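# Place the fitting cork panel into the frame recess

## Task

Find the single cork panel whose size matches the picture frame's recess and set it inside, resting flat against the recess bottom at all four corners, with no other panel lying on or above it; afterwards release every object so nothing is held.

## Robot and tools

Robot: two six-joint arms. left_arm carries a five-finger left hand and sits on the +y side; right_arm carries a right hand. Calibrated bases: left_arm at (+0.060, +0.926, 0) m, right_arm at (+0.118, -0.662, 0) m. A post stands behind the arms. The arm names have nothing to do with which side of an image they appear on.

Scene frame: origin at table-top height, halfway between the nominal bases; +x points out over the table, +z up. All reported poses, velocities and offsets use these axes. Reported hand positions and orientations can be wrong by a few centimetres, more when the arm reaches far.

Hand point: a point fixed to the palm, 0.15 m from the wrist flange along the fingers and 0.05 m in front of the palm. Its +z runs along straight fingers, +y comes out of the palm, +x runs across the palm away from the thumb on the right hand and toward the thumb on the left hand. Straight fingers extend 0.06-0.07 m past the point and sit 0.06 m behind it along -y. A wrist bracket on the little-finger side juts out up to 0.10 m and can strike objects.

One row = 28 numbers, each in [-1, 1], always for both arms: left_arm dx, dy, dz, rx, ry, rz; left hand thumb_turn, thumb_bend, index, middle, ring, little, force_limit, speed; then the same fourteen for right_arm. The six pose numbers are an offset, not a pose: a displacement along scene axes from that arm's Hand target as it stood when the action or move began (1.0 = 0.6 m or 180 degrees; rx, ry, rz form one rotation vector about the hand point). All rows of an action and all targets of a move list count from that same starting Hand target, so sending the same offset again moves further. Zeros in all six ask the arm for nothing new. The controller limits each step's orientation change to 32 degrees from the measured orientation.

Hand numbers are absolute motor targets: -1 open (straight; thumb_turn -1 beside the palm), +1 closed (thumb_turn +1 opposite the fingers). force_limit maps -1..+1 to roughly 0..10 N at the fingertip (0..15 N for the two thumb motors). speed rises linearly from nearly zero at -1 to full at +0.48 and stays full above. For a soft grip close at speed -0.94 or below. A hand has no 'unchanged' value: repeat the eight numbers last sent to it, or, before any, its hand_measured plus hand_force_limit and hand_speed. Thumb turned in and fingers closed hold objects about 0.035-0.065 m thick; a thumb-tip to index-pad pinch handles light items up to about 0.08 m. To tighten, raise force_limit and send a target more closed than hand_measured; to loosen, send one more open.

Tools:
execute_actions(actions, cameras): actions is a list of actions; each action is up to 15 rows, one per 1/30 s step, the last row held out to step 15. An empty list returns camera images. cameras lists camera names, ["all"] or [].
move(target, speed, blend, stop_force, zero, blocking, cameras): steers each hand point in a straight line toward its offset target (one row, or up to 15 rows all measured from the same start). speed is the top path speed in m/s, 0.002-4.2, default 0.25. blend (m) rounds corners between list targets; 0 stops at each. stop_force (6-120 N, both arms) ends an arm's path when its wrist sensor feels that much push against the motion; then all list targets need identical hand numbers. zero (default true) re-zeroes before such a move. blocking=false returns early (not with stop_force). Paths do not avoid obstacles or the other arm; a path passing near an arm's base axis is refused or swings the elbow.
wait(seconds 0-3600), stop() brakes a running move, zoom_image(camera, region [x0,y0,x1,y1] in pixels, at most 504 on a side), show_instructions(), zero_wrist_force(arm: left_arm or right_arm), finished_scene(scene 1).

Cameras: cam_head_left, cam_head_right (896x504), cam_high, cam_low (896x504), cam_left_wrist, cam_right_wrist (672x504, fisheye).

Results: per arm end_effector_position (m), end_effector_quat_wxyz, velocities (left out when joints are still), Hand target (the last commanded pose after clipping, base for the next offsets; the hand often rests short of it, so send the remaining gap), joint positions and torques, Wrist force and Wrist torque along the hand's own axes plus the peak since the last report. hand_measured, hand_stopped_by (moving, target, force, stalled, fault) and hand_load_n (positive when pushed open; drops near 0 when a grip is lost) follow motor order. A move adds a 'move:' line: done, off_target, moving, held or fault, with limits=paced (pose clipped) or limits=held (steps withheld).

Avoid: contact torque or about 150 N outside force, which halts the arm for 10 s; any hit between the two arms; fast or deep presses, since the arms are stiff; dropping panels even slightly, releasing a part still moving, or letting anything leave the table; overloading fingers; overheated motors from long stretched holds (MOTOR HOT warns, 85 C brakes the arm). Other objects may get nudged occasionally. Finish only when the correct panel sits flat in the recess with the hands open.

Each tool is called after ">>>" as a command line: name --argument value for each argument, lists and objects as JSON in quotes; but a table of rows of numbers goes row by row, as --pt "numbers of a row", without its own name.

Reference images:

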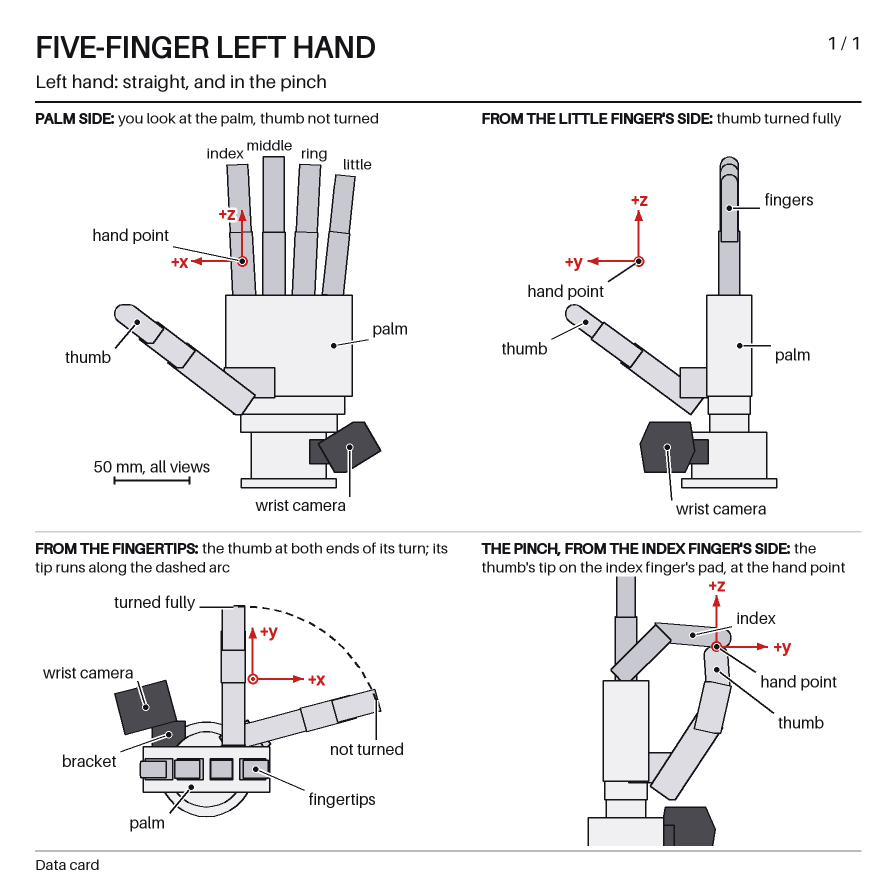

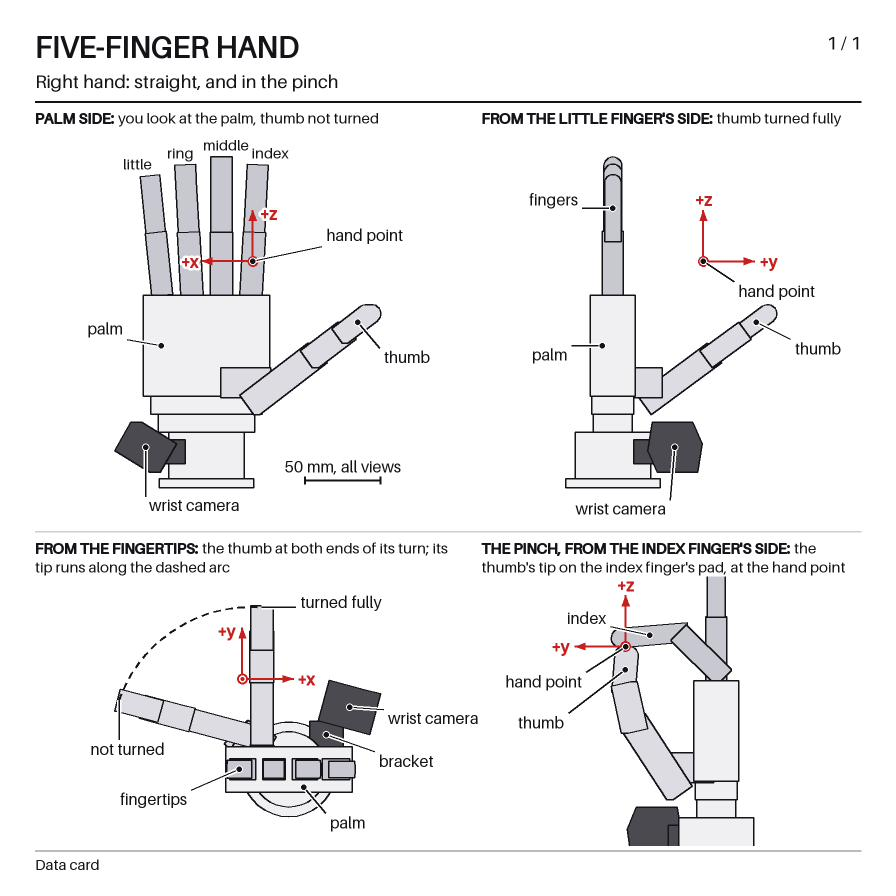

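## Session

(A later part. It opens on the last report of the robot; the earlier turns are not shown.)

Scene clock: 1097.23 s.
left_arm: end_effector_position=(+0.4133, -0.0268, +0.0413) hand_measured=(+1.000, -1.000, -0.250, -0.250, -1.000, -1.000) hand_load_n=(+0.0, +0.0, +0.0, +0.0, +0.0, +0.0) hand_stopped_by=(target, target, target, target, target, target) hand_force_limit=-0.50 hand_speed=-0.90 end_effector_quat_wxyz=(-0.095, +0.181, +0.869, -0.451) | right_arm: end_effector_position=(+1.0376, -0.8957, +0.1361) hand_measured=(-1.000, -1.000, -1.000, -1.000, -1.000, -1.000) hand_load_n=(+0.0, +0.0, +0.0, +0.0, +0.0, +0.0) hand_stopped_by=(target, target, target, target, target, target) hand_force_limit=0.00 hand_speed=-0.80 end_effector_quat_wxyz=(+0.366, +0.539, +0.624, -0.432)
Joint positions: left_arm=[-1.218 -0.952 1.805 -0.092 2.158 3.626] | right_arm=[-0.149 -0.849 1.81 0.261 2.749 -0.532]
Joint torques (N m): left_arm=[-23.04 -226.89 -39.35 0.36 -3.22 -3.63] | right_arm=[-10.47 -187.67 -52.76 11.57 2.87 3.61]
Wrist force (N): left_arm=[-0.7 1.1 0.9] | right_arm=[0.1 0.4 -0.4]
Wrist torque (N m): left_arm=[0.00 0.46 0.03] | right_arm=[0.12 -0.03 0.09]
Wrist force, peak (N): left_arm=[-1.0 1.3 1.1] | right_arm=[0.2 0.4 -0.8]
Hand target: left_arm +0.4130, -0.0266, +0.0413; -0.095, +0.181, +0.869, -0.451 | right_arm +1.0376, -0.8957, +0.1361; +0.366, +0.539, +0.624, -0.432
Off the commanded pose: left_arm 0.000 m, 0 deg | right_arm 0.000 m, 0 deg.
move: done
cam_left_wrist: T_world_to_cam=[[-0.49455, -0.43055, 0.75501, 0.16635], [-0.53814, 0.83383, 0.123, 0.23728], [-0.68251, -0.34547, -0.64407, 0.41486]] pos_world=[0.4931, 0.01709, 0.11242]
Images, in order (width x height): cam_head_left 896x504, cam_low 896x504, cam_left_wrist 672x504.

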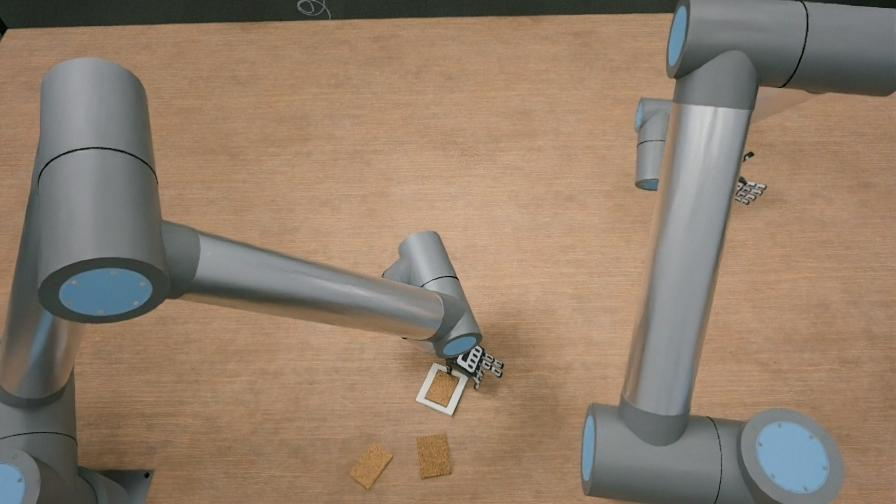

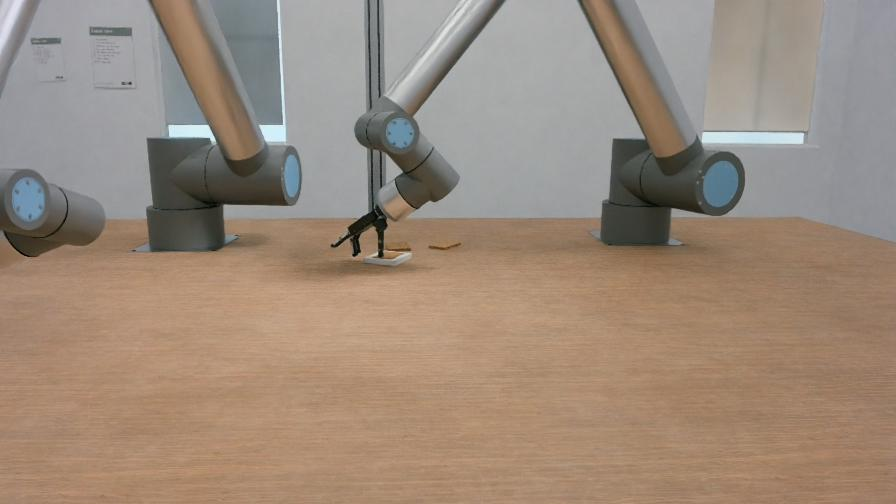

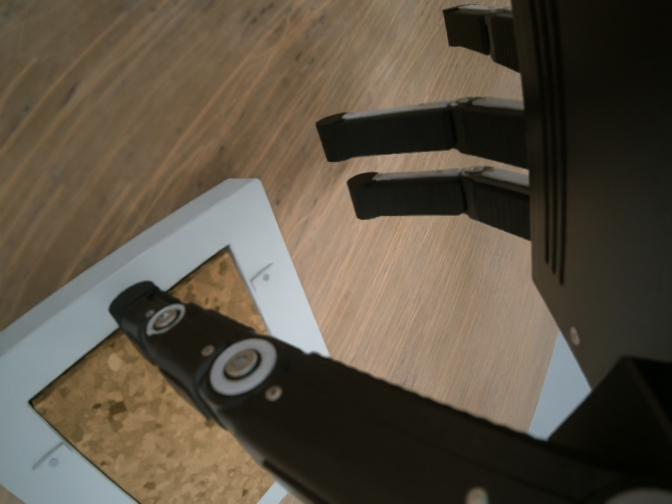

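>>> move --pt "0.0076 -0.0035 0.003 0 0 0 1 -1 -0.25 -0.25 -1 -1 -0.5 -0.9 0 0 0 0 0 0 -1 -1 -1 -1 -1 -1 0 -0.8" --pt "0.03 -0.02 0.12 0 0 0 1 -1 -0.25 -0.25 -1 -1 -0.5 -0.9 0 0 0 0 0 0 -1 -1 -1 -1 -1 -1 0 -0.8" --speed '[0.03, 0.1]' --blend '[0.002, 0]' --cameras '["cam_left_wrist", "cam_low", "cam_head_left", "cam_high"]'

>>> zoom_image --camera "cam_head_left" --region '[400, 350, 480, 430]'

>>> zoom_image --camera "cam_low" --region '[360, 243, 416, 271]'

>>> zoom_image --camera "cam_high" --region '[550, 138, 606, 180]'

>>> zoom_image --camera "cam_left_wrist" --region '[0, 150, 340, 504]'

Scene clock: 1106.40 s.
left_arm: end_effector_position=(+0.4309, -0.0386, +0.1130) hand_measured=(+1.000, -1.000, -0.250, -0.250, -1.000, -1.000) hand_load_n=(+0.0, +0.0, +0.0, +0.0, +0.0, +0.0) hand_stopped_by=(target, target, target, target, target, target) hand_force_limit=-0.50 hand_speed=-0.90 end_effector_quat_wxyz=(-0.095, +0.181, +0.869, -0.451) | right_arm: end_effector_position=(+1.0376, -0.8957, +0.1361) hand_measured=(-1.000, -1.000, -1.000, -1.000, -1.000, -1.000) hand_load_n=(+0.0, +0.0, +0.0, +0.0, +0.0, +0.0) hand_stopped_by=(target, target, target, target, target, target) hand_force_limit=0.00 hand_speed=-0.80 end_effector_quat_wxyz=(+0.366, +0.539, +0.624, -0.432)
Joint positions: left_arm=[-1.203 -0.995 1.75 0.014 2.168 3.638] | right_arm=[-0.149 -0.849 1.81 0.261 2.749 -0.532]
Joint torques (N m): left_arm=[14.1 -226.17 -67.88 7.17 7.65 3.51] | right_arm=[-13.3 -187.51 -53.23 12.09 3.23 3.9]
Wrist force (N): left_arm=[-0.6 0.6 1.7] | right_arm=[0.4 0.1 -0.3]
Wrist torque (N m): left_arm=[-0.11 0.45 -0.24] | right_arm=[0.07 -0.10 0.11]
Wrist force, peak (N): left_arm=[-0.3 1.8 1.5] | right_arm=[0.6 -0.2 -0.9]
Hand target: left_arm +0.4310, -0.0386, +0.1133; -0.095, +0.181, +0.869, -0.451 | right_arm +1.0376, -0.8957, +0.1361; +0.366, +0.539, +0.624, -0.432
Off the commanded pose: left_arm 0.000 m, 0 deg | right_arm 0.000 m, 0 deg.
move: done
cam_left_wrist: T_world_to_cam=[[-0.49452, -0.43053, 0.75504, 0.11575], [-0.5382, 0.8338, 0.12295, 0.24793], [-0.68249, -0.34556, -0.64405, 0.46905]] pos_world=[0.5108, 0.00519, 0.18422]
Images, in order (width x height): cam_head_left 896x504, cam_high 896x504, cam_low 896x504, cam_left_wrist 672x504.

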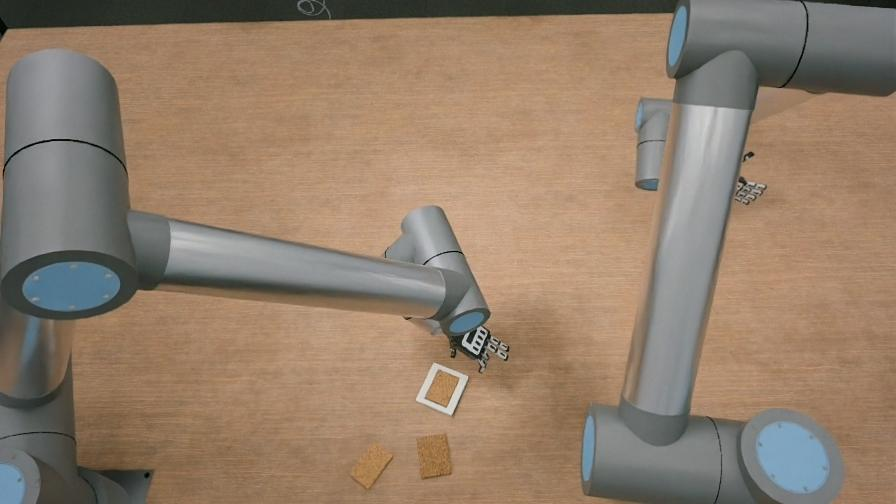

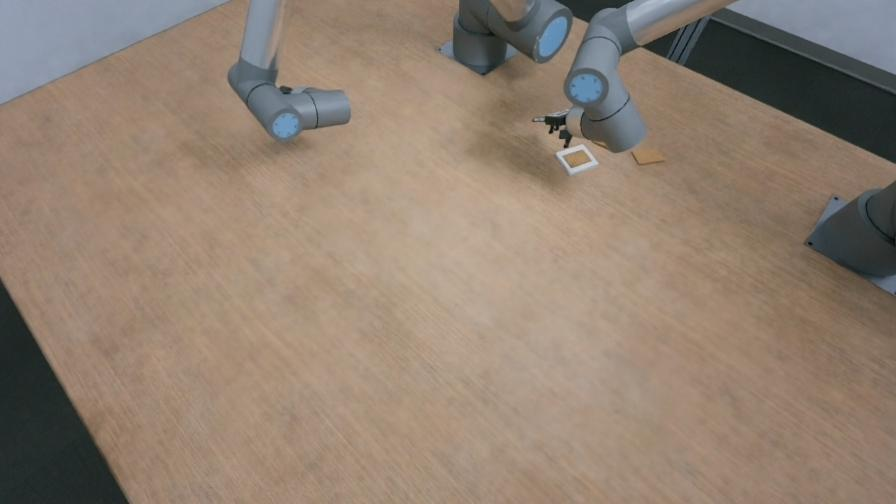

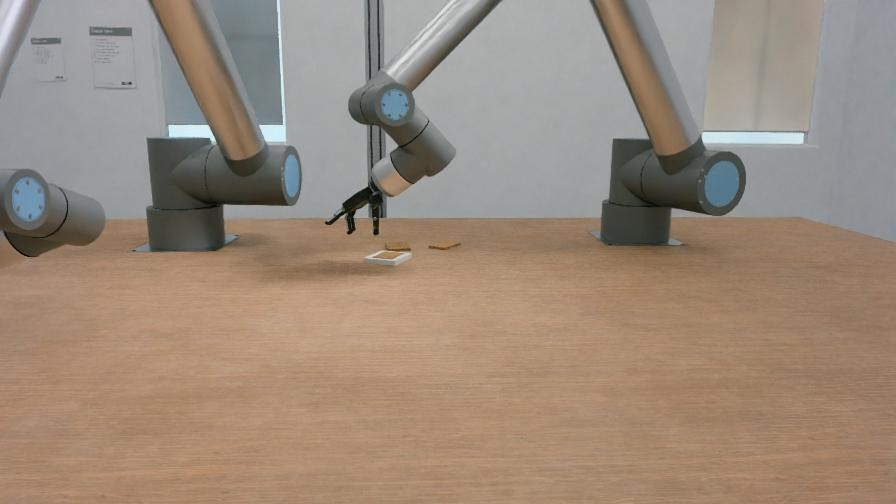

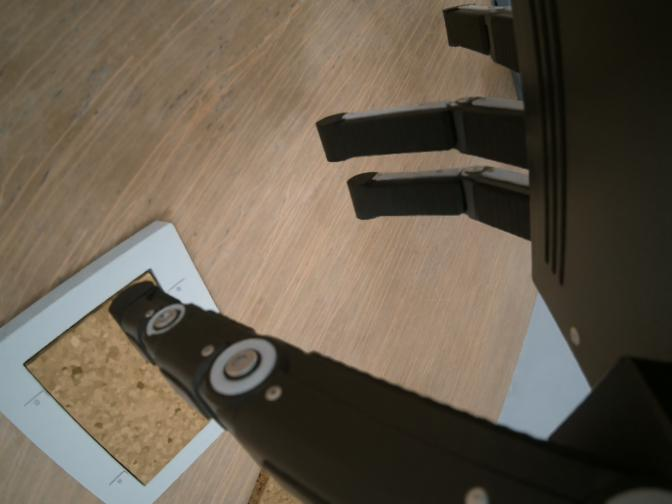

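Scaled by 6.300 from the camera's image (finer frame: 1280x720).

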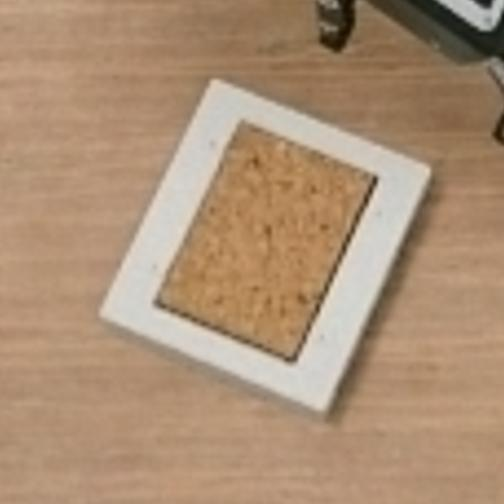

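Scaled by 9.000 from the camera's image (finer frame: 1280x720).

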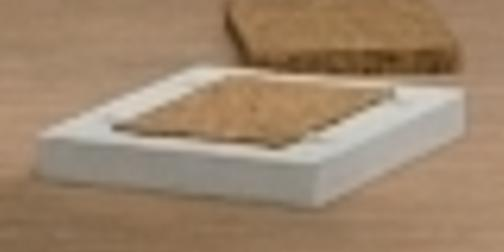

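Scaled by 9.000 from the camera's image (finer frame: 1280x720).

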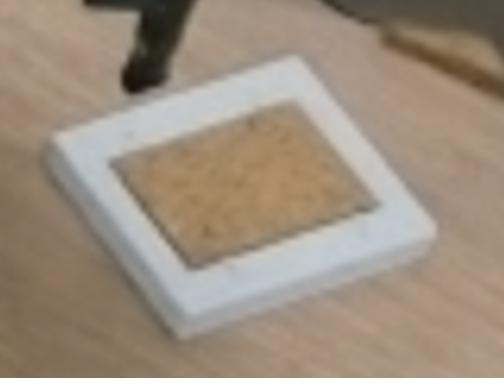

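Scaled by 1.424 from the camera's image (finer frame: 960x720).

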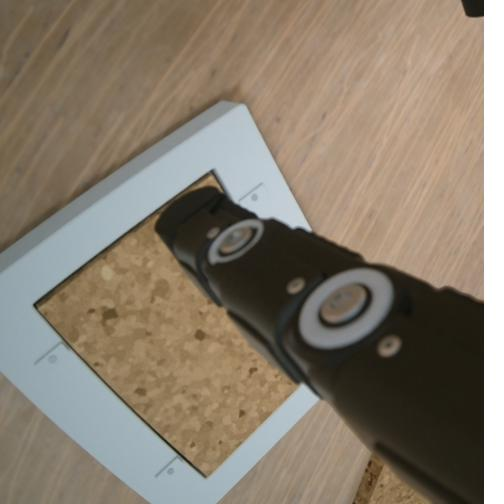

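>>> move --pt "-0.0468 0.1182 0.06 0.1252 -0.2473 0 -1 -1 -1 -1 -1 -1 -0.5 -0.3 0 0 0 0 0 0 -1 -1 -1 -1 -1 -1 0 -0.8" --pt "-0.0468 0.1182 -0.0142 0.1252 -0.2473 0 -1 -1 -1 -1 -1 -1 -0.5 -0.3 0 0 0 0 0 0 -1 -1 -1 -1 -1 -1 0 -0.8" --speed 0.2 --blend '[0.02, 0]' --cameras '["cam_left_wrist"]'

>>> zoom_image --camera "cam_left_wrist" --region '[190, 110, 490, 410]'

Scene clock: 1124.83 s.
left_arm: end_effector_position=(+0.4029, +0.0323, +0.1051) hand_measured=(-1.000, -1.000, -1.000, -1.000, -1.000, -1.000) hand_load_n=(+0.0, +0.0, +0.0, +0.0, +0.0, +0.0) hand_stopped_by=(target, target, target, target, target, target) hand_force_limit=-0.50 hand_speed=-0.30 end_effector_quat_wxyz=(+0.206, +0.316, +0.909, -0.176) | right_arm: end_effector_position=(+1.0376, -0.8957, +0.1361) hand_measured=(-1.000, -1.000, -1.000, -1.000, -1.000, -1.000) hand_load_n=(+0.0, +0.0, +0.0, +0.0, +0.0, +0.0) hand_stopped_by=(target, target, target, target, target, target) hand_force_limit=0.00 hand_speed=-0.80 end_effector_quat_wxyz=(+0.366, +0.539, +0.624, -0.432)
Joint positions: left_arm=[-1.499 -1.045 1.805 0.314 1.327 3.922] | right_arm=[-0.149 -0.849 1.81 0.261 2.749 -0.532]
Joint torques (N m): left_arm=[-22.99 -138.63 -45.87 3.7 -5.65 3.57] | right_arm=[-7.57 -186.8 -54.37 12.16 3.42 3.86]
Wrist force (N): left_arm=[-0.9 1.7 0.7] | right_arm=[0.2 0.3 -0.2]
Wrist torque (N m): left_arm=[-0.05 0.29 -0.55] | right_arm=[0.09 -0.09 0.10]
Wrist force, peak (N): left_arm=[0.0 2.1 1.7] | right_arm=[-0.1 -0.3 -1.0]
Hand target: left_arm +0.4029, +0.0323, +0.1047; +0.206, +0.316, +0.909, -0.175 | right_arm +1.0376, -0.8957, +0.1361; +0.366, +0.539, +0.624, -0.432
Off the commanded pose: left_arm 0.000 m, 0 deg | right_arm 0.000 m, 0 deg.
move: done
cam_left_wrist: T_world_to_cam=[[-0.80801, -0.58916, 0.00041, 0.34911], [-0.58916, 0.80801, 0.00007, 0.20896], [-0.00037, -0.00018, -1, 0.2208]] pos_world=[0.40528, 0.03688, 0.22064]

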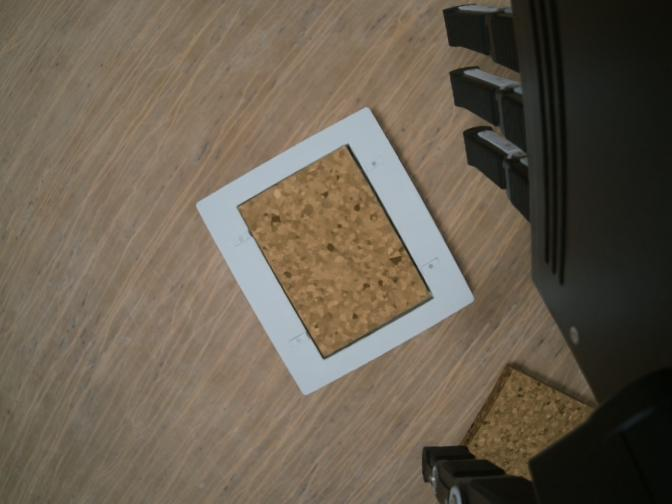

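Scaled by 1.680 from the camera's image (finer frame: 960x720).

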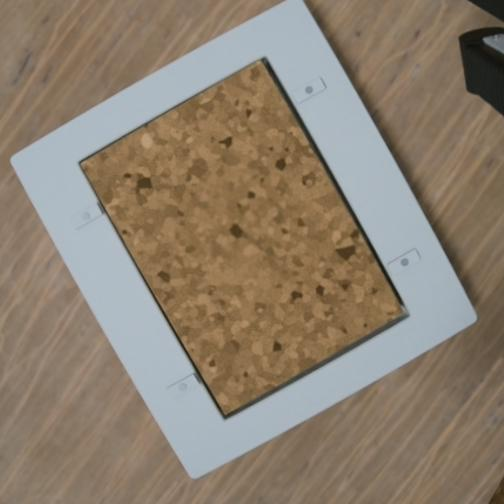

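>>> zoom_image --camera "cam_left_wrist" --region '[225, 135, 305, 215]'

>>> zoom_image --camera "cam_left_wrist" --region '[310, 125, 390, 205]'

>>> zoom_image --camera "cam_left_wrist" --region '[380, 250, 460, 330]'

>>> zoom_image --camera "cam_left_wrist" --region '[285, 300, 365, 380]'

Scaled by 6.300 from the camera's image (finer frame: 960x720).

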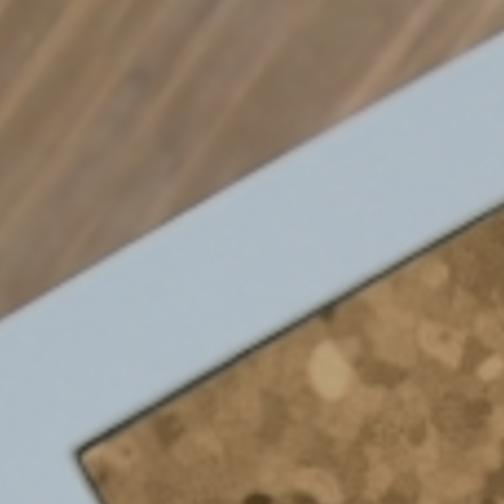

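Scaled by 6.300 from the camera's image (finer frame: 960x720).

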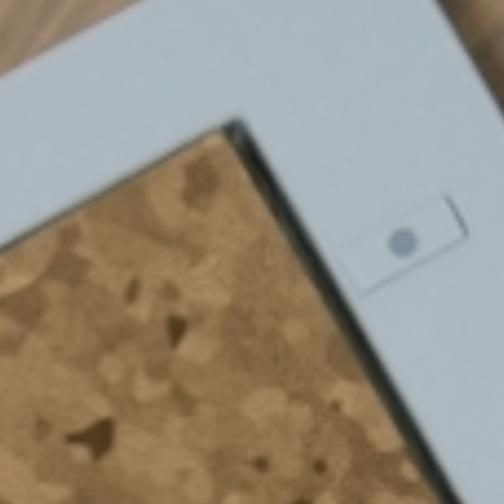

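Scaled by 6.300 from the camera's image (finer frame: 960x720).

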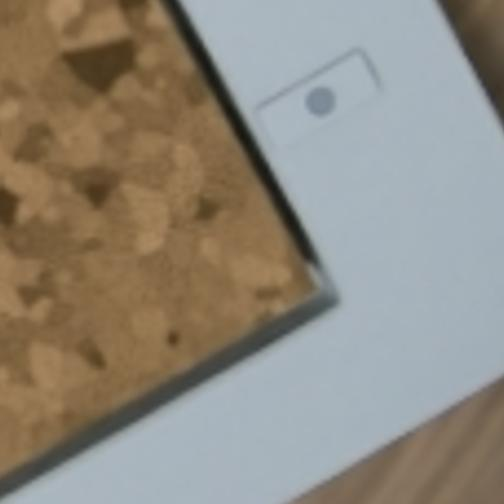

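Scaled by 6.300 from the camera's image (finer frame: 960x720).

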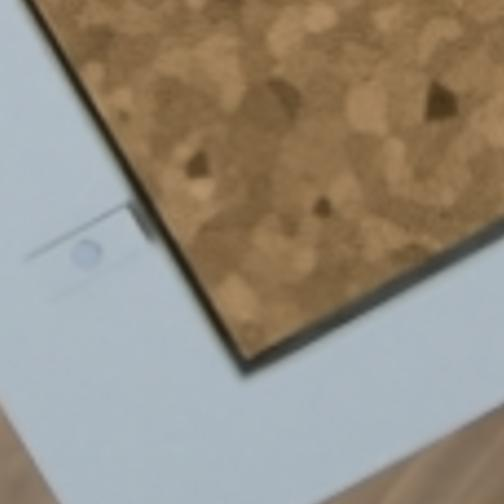

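>>> move --pt "0.0533 0.0272 0.02 -0.1252 0.2473 0 -1 -1 -1 -1 -1 -1 -0.5 -0.3 0 0 0 0 0 0 -1 -1 -1 -1 -1 -1 0 -0.8" --pt "0.0533 0.0272 -0.0828 -0.1252 0.2473 0 -1 -1 -1 -1 -1 -1 -0.5 -0.3 0 0 0 0 0 0 -1 -1 -1 -1 -1 -1 0 -0.8" --speed 0.2 --blend '[0.02, 0]' --cameras '["cam_left_wrist", "cam_low"]'

>>> zoom_image --camera "cam_left_wrist" --region '[150, 120, 450, 420]'

Scene clock: 1197.43 s.
left_arm: end_effector_position=(+0.4349, +0.0486, +0.0553) hand_measured=(-1.000, -1.000, -1.000, -1.000, -1.000, -1.000) hand_load_n=(-0.5, +0.0, +0.0, +0.0, +0.0, +0.0) hand_stopped_by=(target, target, target, target, target, target) hand_force_limit=-0.50 hand_speed=-0.30 end_effector_quat_wxyz=(-0.095, +0.181, +0.869, -0.451) | right_arm: end_effector_position=(+1.0376, -0.8957, +0.1361) hand_measured=(-1.000, -1.000, -1.000, -1.000, -1.000, -1.000) hand_load_n=(+0.0, -0.5, +0.0, +0.5, +0.0, +0.0) hand_stopped_by=(target, target, target, target, target, target) hand_force_limit=0.00 hand_speed=-0.80 end_effector_quat_wxyz=(+0.366, +0.539, +0.624, -0.432)
Joint positions: left_arm=[-1.162 -1 1.879 -0.091 2.197 3.674] | right_arm=[-0.149 -0.849 1.81 0.261 2.749 -0.532]
Joint torques (N m): left_arm=[17.85 -141.2 -36.52 1.19 7.43 -3.29] | right_arm=[-9.45 -187.02 -52.37 11.55 4.1 3.93]
Wrist force (N): left_arm=[-0.3 0.1 1.5] | right_arm=[-0.1 0.0 -0.3]
Wrist torque (N m): left_arm=[-0.16 0.34 0.21] | right_arm=[0.04 -0.02 0.08]
Wrist force, peak (N): left_arm=[-1.2 2.1 1.1] | right_arm=[0.7 -0.3 -0.9]
Hand target: left_arm +0.4349, +0.0486, +0.0551; -0.095, +0.181, +0.869, -0.451 | right_arm +1.0376, -0.8957, +0.1361; +0.366, +0.539, +0.624, -0.432
Off the commanded pose: left_arm 0.000 m, 0 deg | right_arm 0.000 m, 0 deg.
move: done
cam_left_wrist: T_world_to_cam=[[-0.49461, -0.43057, 0.75496, 0.19884], [-0.53815, 0.83383, 0.12299, 0.18438], [-0.68247, -0.34545, -0.64413, 0.46468]] pos_world=[0.5147, 0.09239, 0.12652]
Images, in order (width x height): cam_low 896x504, cam_left_wrist 672x504.

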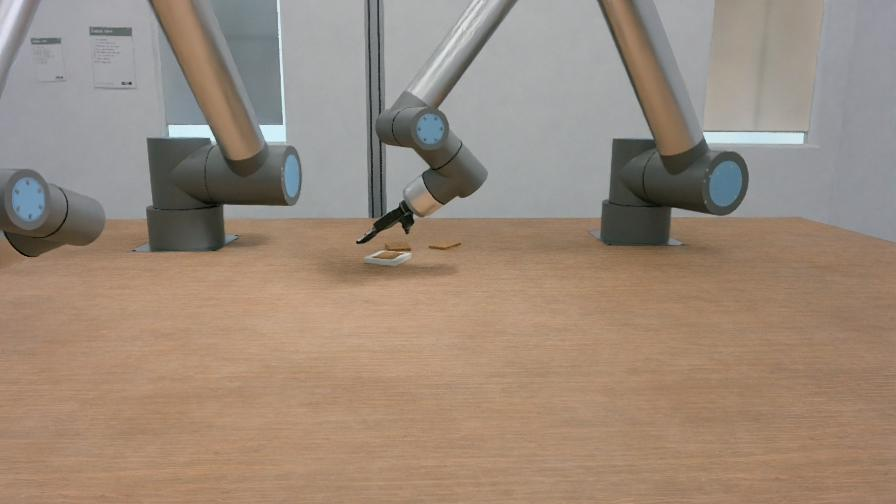

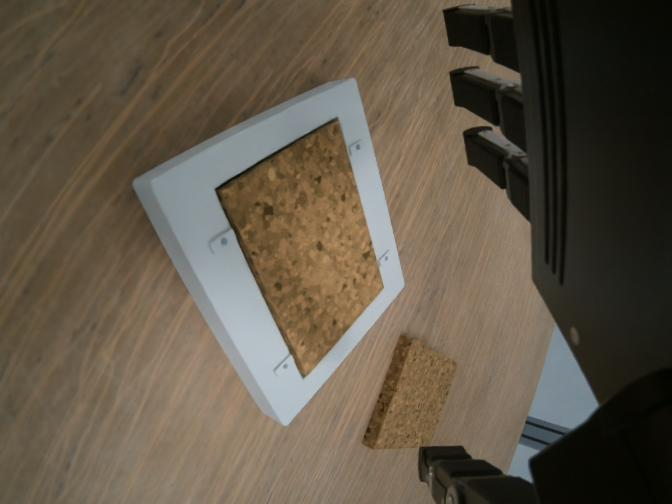

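Scaled by 1.680 from the camera's image (finer frame: 960x720).

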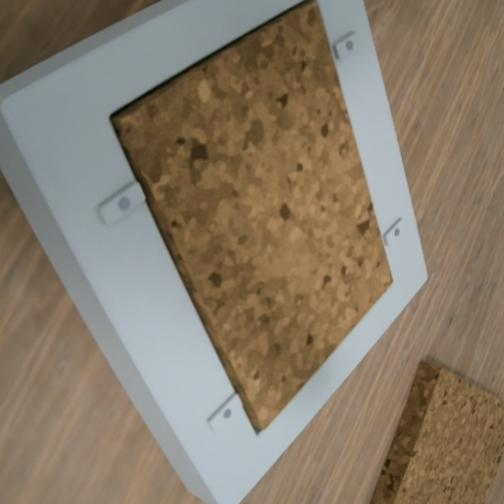

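>>> zoom_image --camera "cam_left_wrist" --region '[205, 165, 285, 245]'

>>> zoom_image --camera "cam_left_wrist" --region '[290, 95, 370, 175]'

>>> zoom_image --camera "cam_left_wrist" --region '[330, 240, 410, 320]'

>>> zoom_image --camera "cam_left_wrist" --region '[260, 310, 340, 390]'

Scaled by 6.300 from the camera's image (finer frame: 960x720).

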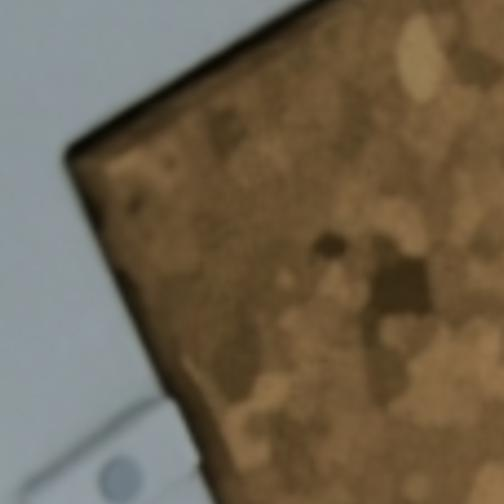

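Scaled by 6.300 from the camera's image (finer frame: 960x720).

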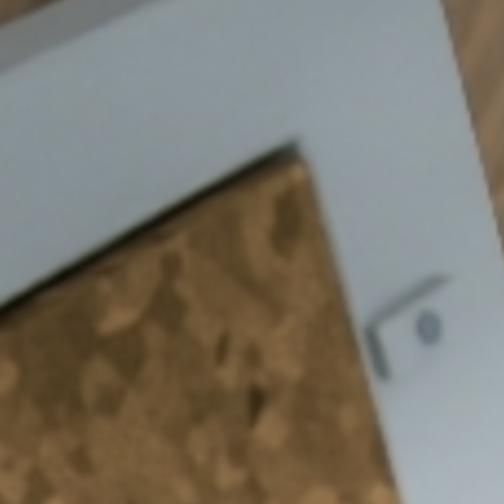

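Scaled by 6.300 from the camera's image (finer frame: 960x720).

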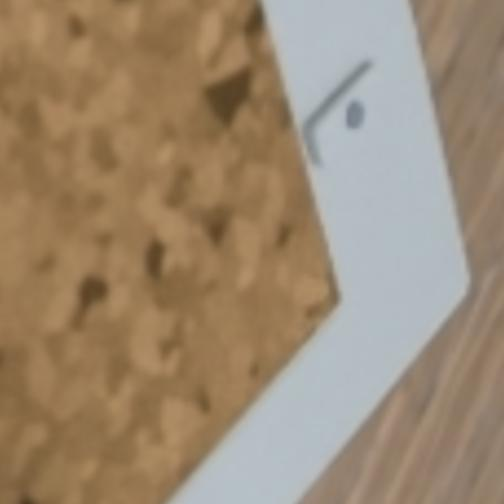

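Scaled by 6.300 from the camera's image (finer frame: 960x720).

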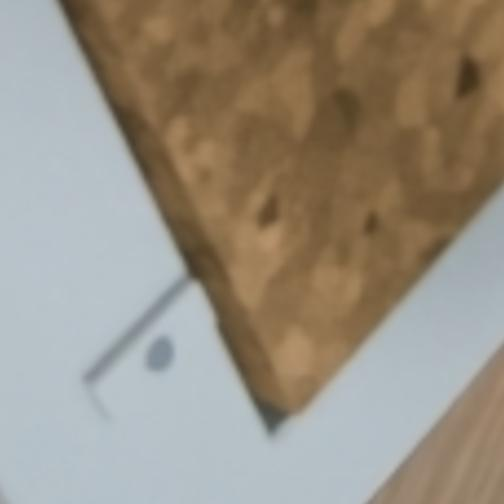

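>>> zoom_image --camera "cam_left_wrist" --region '[210, 175, 250, 215]'

>>> zoom_image --camera "cam_left_wrist" --region '[280, 340, 320, 380]'

>>> zoom_image --camera "cam_left_wrist" --region '[310, 110, 350, 150]'

>>> zoom_image --camera "cam_left_wrist" --region '[360, 270, 400, 310]'

Scaled by 12.600 from the camera's image (finer frame: 960x720).

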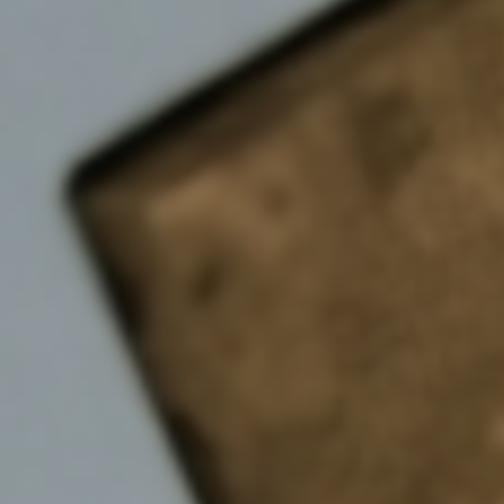

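Scaled by 12.600 from the camera's image (finer frame: 960x720).

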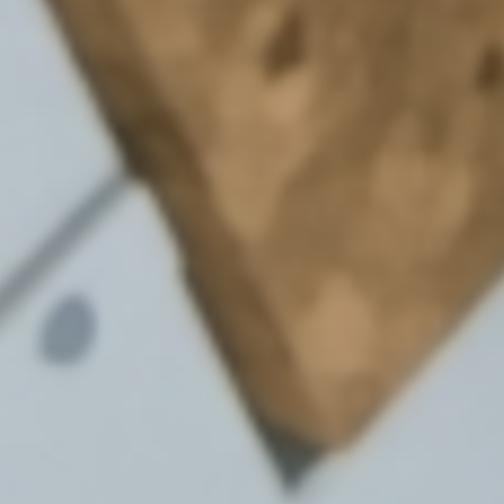

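Scaled by 12.600 from the camera's image (finer frame: 960x720).

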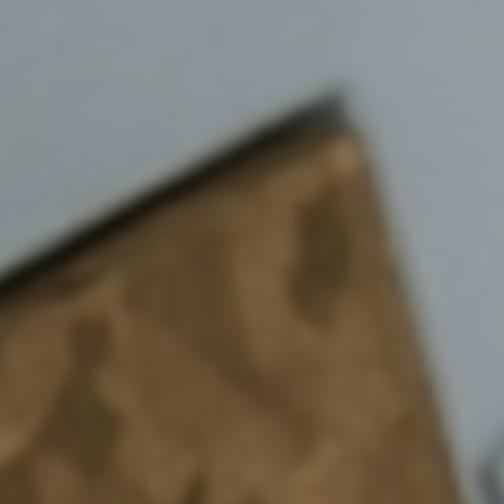

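Scaled by 12.600 from the camera's image (finer frame: 960x720).

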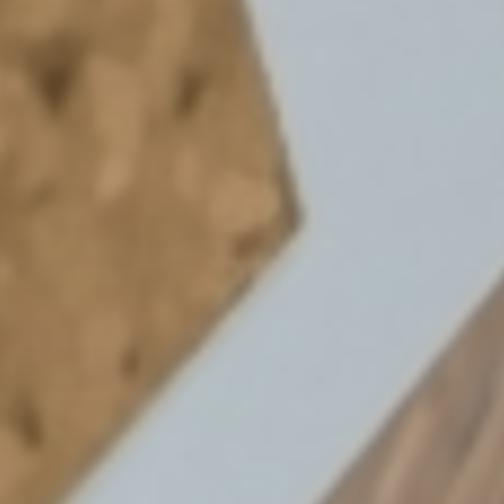

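>>> move --pt "-0.1557 -0.071 0.0583 0 0 0 1 -1 -1 -1 -1 -1 -0.5 0 0 0 0 0 0 0 -1 -1 -1 -1 -1 -1 0 -0.8" --pt "-0.1557 -0.071 -0.0085 0 0 0 1 -1 -1 -1 -1 -1 -0.5 0 0 0 0 0 0 0 -1 -1 -1 -1 -1 -1 0 -0.8" --speed '[0.15, 0.06]' --blend '[0.01, 0]' --cameras '["cam_left_wrist", "cam_head_left"]'

>>> zoom_image --camera "cam_head_left" --region '[400, 350, 480, 430]'

Scene clock: 1291.47 s.
left_arm: end_effector_position=(+0.3415, +0.0060, +0.0503) hand_measured=(+1.000, -1.000, -1.000, -1.000, -1.000, -1.000) hand_load_n=(+0.0, +0.0, +0.0, -0.5, +0.0, +0.0) hand_stopped_by=(target, target, target, target, target, target) hand_force_limit=-0.50 hand_speed=0.00 end_effector_quat_wxyz=(-0.095, +0.181, +0.869, -0.451) | right_arm: end_effector_position=(+1.0376, -0.8957, +0.1361) hand_measured=(-1.000, -1.000, -1.000, -1.000, -1.000, -1.000) hand_load_n=(+0.0, +0.0, +0.0, +0.0, +0.0, +0.5) hand_stopped_by=(target, target, target, target, target, target) hand_force_limit=0.00 hand_speed=-0.80 end_effector_quat_wxyz=(+0.366, +0.539, +0.624, -0.432)
Joint positions: left_arm=[-1.288 -1.018 1.912 -0.163 2.106 3.57] | right_arm=[-0.149 -0.849 1.81 0.261 2.749 -0.532]
Joint torques (N m): left_arm=[-22.07 -136.03 -37.66 0.42 -2.76 -3.12] | right_arm=[-10.12 -184.77 -53.24 11.89 3.85 3.67]
Wrist force (N): left_arm=[-0.3 0.2 1.1] | right_arm=[0.1 0.4 -0.6]
Wrist torque (N m): left_arm=[-0.17 0.30 0.11] | right_arm=[0.13 -0.04 0.09]
Wrist force, peak (N): left_arm=[-1.6 1.1 0.9] | right_arm=[-0.3 0.1 -0.9]
Hand target: left_arm +0.3415, +0.0060, +0.0500; -0.095, +0.181, +0.869, -0.451 | right_arm +1.0376, -0.8957, +0.1361; +0.366, +0.539, +0.624, -0.432
Off the commanded pose: left_arm 0.000 m, 0 deg | right_arm 0.000 m, 0 deg.
move: done
cam_left_wrist: T_world_to_cam=[[-0.49452, -0.43053, 0.75504, 0.13811], [-0.5382, 0.8338, 0.12295, 0.1703], [-0.68249, -0.34556, -0.64405, 0.38294]] pos_world=[0.4213, 0.04979, 0.12142]
Images, in order (width x height): cam_head_left 896x504, cam_left_wrist 672x504.

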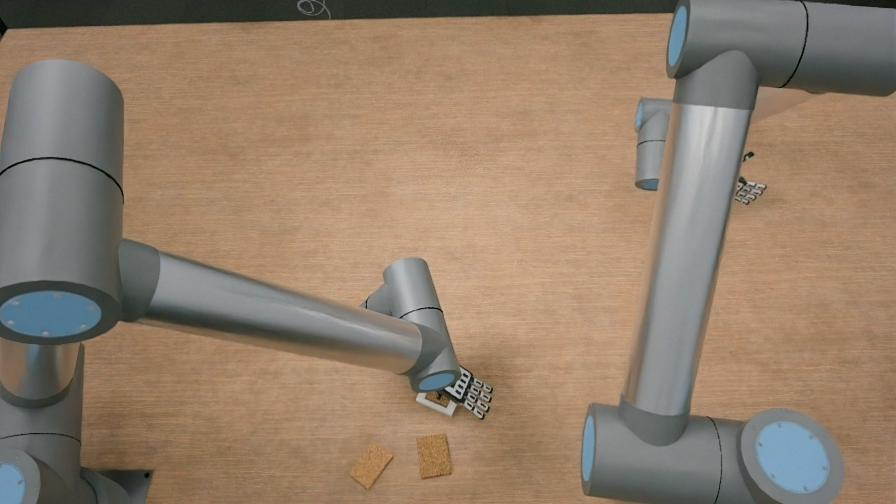

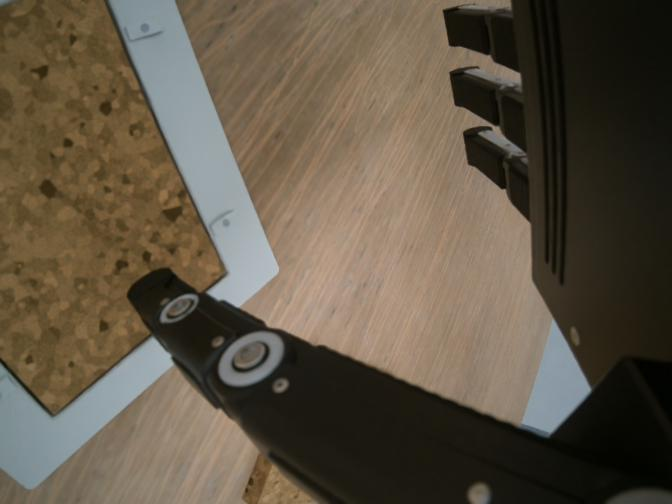

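Scaled by 6.300 from the camera's image (finer frame: 1280x720).

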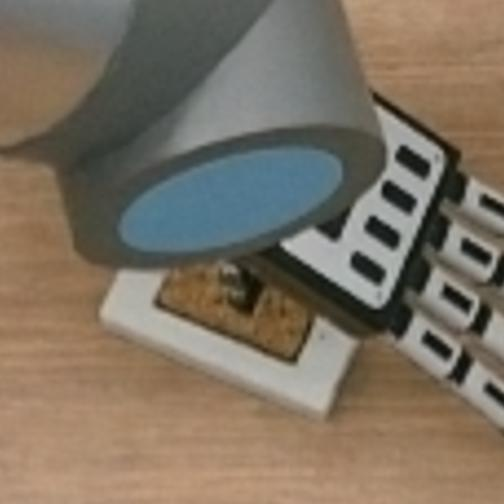

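>>> move --target '[0, 0, -0.0283, 0, 0, 0, 1, -1, -1, -1, -1, -1, -0.5, 0, 0, 0, 0, 0, 0, 0, -1, -1, -1, -1, -1, -1, 0, -0.8]' --speed 0.004 --stop_force 6 --cameras '["cam_left_wrist"]'

Scene clock: 1300.83 s.
left_arm: end_effector_position=(+0.3414, +0.0060, +0.0384) hand_measured=(+1.000, -1.000, -1.000, -1.000, -1.000, -1.000) hand_load_n=(+0.0, +0.0, +0.0, +0.0, +0.0, +0.0) hand_stopped_by=(target, target, target, target, target, target) hand_force_limit=-0.50 hand_speed=0.00 end_effector_quat_wxyz=(-0.095, +0.181, +0.869, -0.451) | right_arm: end_effector_position=(+1.0376, -0.8957, +0.1361) hand_measured=(-1.000, -1.000, -1.000, -1.000, -1.000, -1.000) hand_load_n=(-0.5, +0.0, +0.0, +0.0, +0.0, +0.0) hand_stopped_by=(target, target, target, target, target, target) hand_force_limit=0.00 hand_speed=-0.80 end_effector_quat_wxyz=(+0.366, +0.539, +0.624, -0.432)
Joint positions: left_arm=[-1.289 -1.006 1.915 -0.177 2.106 3.57] | right_arm=[-0.149 -0.849 1.81 0.261 2.749 -0.532]
Joint torques (N m): left_arm=[-22.54 -193.35 -40.06 6.19 -3.13 -2.06] | right_arm=[-11.34 -187.14 -52.75 11.62 4.19 3.83]
Wrist force (N): left_arm=[0.8 -7.0 -4.1] | right_arm=[0.0 -0.3 -0.6]
Wrist torque (N m): left_arm=[-0.68 0.15 0.23] | right_arm=[0.03 -0.02 0.07]
Wrist force, peak (N): left_arm=[0.4 -7.2 -4.8] | right_arm=[0.6 -0.5 -0.7]
Hand target: left_arm +0.3415, +0.0060, +0.0386; -0.095, +0.181, +0.869, -0.451 (not the last commanded pose) | right_arm +1.0376, -0.8957, +0.1361; +0.366, +0.539, +0.624, -0.432
Off the commanded pose: left_arm 0.005 m, 0 deg | right_arm 0.000 m, 0 deg.
move: contact (left_arm)
cam_left_wrist: T_world_to_cam=[[-0.49453, -0.43062, 0.75499, 0.14703], [-0.53815, 0.83381, 0.12308, 0.17171], [-0.68252, -0.34543, -0.64409, 0.37535]] pos_world=[0.4213, 0.04979, 0.10962]

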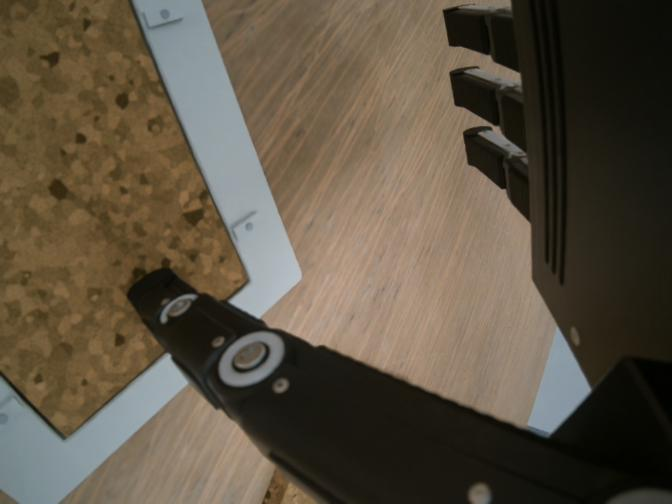

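>>> move --pt "0 0 0.015 0 0 0 1 -1 -1 -1 -1 -1 -0.5 0 0 0 0 0 0 0 -1 -1 -1 -1 -1 -1 0 -0.8" --pt "0.091 -0.0415 0.012 0 0 0 1 -1 -1 -1 -1 -1 -0.5 0 0 0 0 0 0 0 -1 -1 -1 -1 -1 -1 0 -0.8" --speed '[0.05, 0.08]' --blend '[0.002, 0]'

>>> move --target '[0, 0, -0.0183, 0, 0, 0, 1, -1, -1, -1, -1, -1, -0.5, 0, 0, 0, 0, 0, 0, 0, -1, -1, -1, -1, -1, -1, 0, -0.8]' --speed 0.004 --stop_force 6 --cameras '["cam_left_wrist"]'

Scene clock: 1310.60 s.
left_arm: end_effector_position=(+0.3958, -0.0188, +0.0458) hand_measured=(+1.000, -1.000, -1.000, -1.000, -1.000, -1.000) hand_load_n=(+0.0, +0.0, -0.5, +0.0, +0.0, -0.5) hand_stopped_by=(target, target, target, target, target, target) hand_force_limit=-0.50 hand_speed=0.00 end_effector_quat_wxyz=(-0.095, +0.181, +0.869, -0.451) | right_arm: end_effector_position=(+1.0376, -0.8957, +0.1361) hand_measured=(-1.000, -1.000, -1.000, -1.000, -1.000, -1.000) hand_load_n=(-0.5, +0.0, +0.0, +0.0, +0.0, -0.5) hand_stopped_by=(target, target, target, target, target, target) hand_force_limit=0.00 hand_speed=-0.80 end_effector_quat_wxyz=(+0.366, +0.539, +0.624, -0.432)
Joint positions: left_arm=[-1.234 -0.97 1.831 -0.107 2.146 3.613] | right_arm=[-0.149 -0.849 1.81 0.261 2.749 -0.532]
Joint torques (N m): left_arm=[8.02 -155.32 -62.25 6.28 7.15 4.27] | right_arm=[-8.4 -186.64 -51.49 12.03 4.68 3.81]
Wrist force (N): left_arm=[-0.6 0.8 1.2] | right_arm=[-0.4 0.0 -0.2]
Wrist torque (N m): left_arm=[-0.06 0.41 -0.19] | right_arm=[0.05 0.02 0.06]
Wrist force, peak (N): left_arm=[0.7 -7.0 -4.6] | right_arm=[0.3 -0.6 -0.7]
Hand target: left_arm +0.3961, -0.0189, +0.0458; -0.095, +0.181, +0.869, -0.451 | right_arm +1.0376, -0.8957, +0.1361; +0.366, +0.539, +0.624, -0.432
Off the commanded pose: left_arm 0.000 m, 0 deg | right_arm 0.000 m, 0 deg.
move: done

Scene clock: 1313.10 s.
left_arm: end_effector_position=(+0.3960, -0.0189, +0.0385) hand_measured=(+1.000, -1.000, -1.000, -1.000, -1.000, -1.000) hand_load_n=(+0.0, +0.0, +0.0, +0.0, +0.0, +0.0) hand_stopped_by=(target, target, target, target, target, target) hand_force_limit=-0.50 hand_speed=0.00 end_effector_quat_wxyz=(-0.095, +0.181, +0.869, -0.451) | right_arm: end_effector_position=(+1.0376, -0.8957, +0.1361) hand_measured=(-1.000, -1.000, -1.000, -1.000, -1.000, -1.000) hand_load_n=(+0.0, +0.0, +0.0, +0.0, +0.0, +0.0) hand_stopped_by=(target, target, target, target, target, target) hand_force_limit=0.00 hand_speed=-0.80 end_effector_quat_wxyz=(+0.366, +0.539, +0.624, -0.432)
Joint positions: left_arm=[-1.234 -0.963 1.833 -0.115 2.146 3.613] | right_arm=[-0.149 -0.849 1.81 0.261 2.749 -0.532]
Joint torques (N m): left_arm=[11.31 -200.75 -43.23 5.98 5.41 4.09] | right_arm=[-9.03 -187.61 -53.29 11.86 4.63 3.22]
Wrist force (N): left_arm=[0.3 -6.4 -4.2] | right_arm=[0.2 0.0 -0.8]
Wrist torque (N m): left_arm=[-0.56 0.29 -0.10] | right_arm=[0.08 -0.04 0.09]
Wrist force, peak (N): left_arm=[0.0 -6.8 -4.7] | right_arm=[0.5 0.3 -0.7]
Hand target: left_arm +0.3961, -0.0189, +0.0386; -0.095, +0.181, +0.869, -0.451 (not the last commanded pose) | right_arm +1.0376, -0.8957, +0.1361; +0.366, +0.539, +0.624, -0.432
Off the commanded pose: left_arm 0.004 m, 0 deg | right_arm 0.000 m, 0 deg.
move: contact (left_arm)
cam_left_wrist: T_world_to_cam=[[-0.49452, -0.43053, 0.75504, 0.16329], [-0.5381, 0.83385, 0.12304, 0.22184], [-0.68257, -0.34545, -0.64402, 0.40403]] pos_world=[0.4759, 0.02489, 0.10962]

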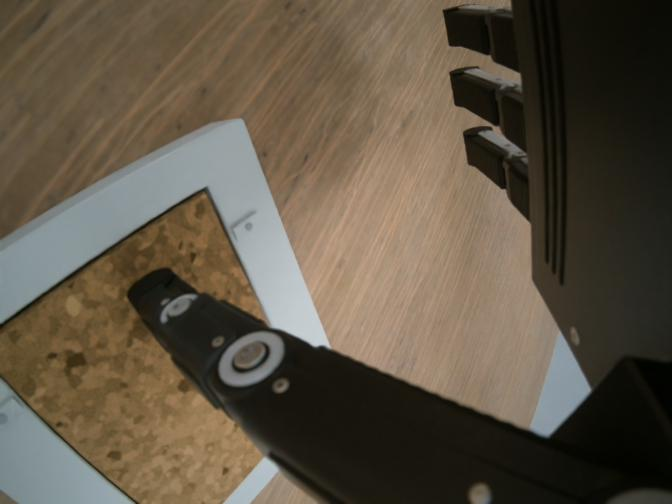

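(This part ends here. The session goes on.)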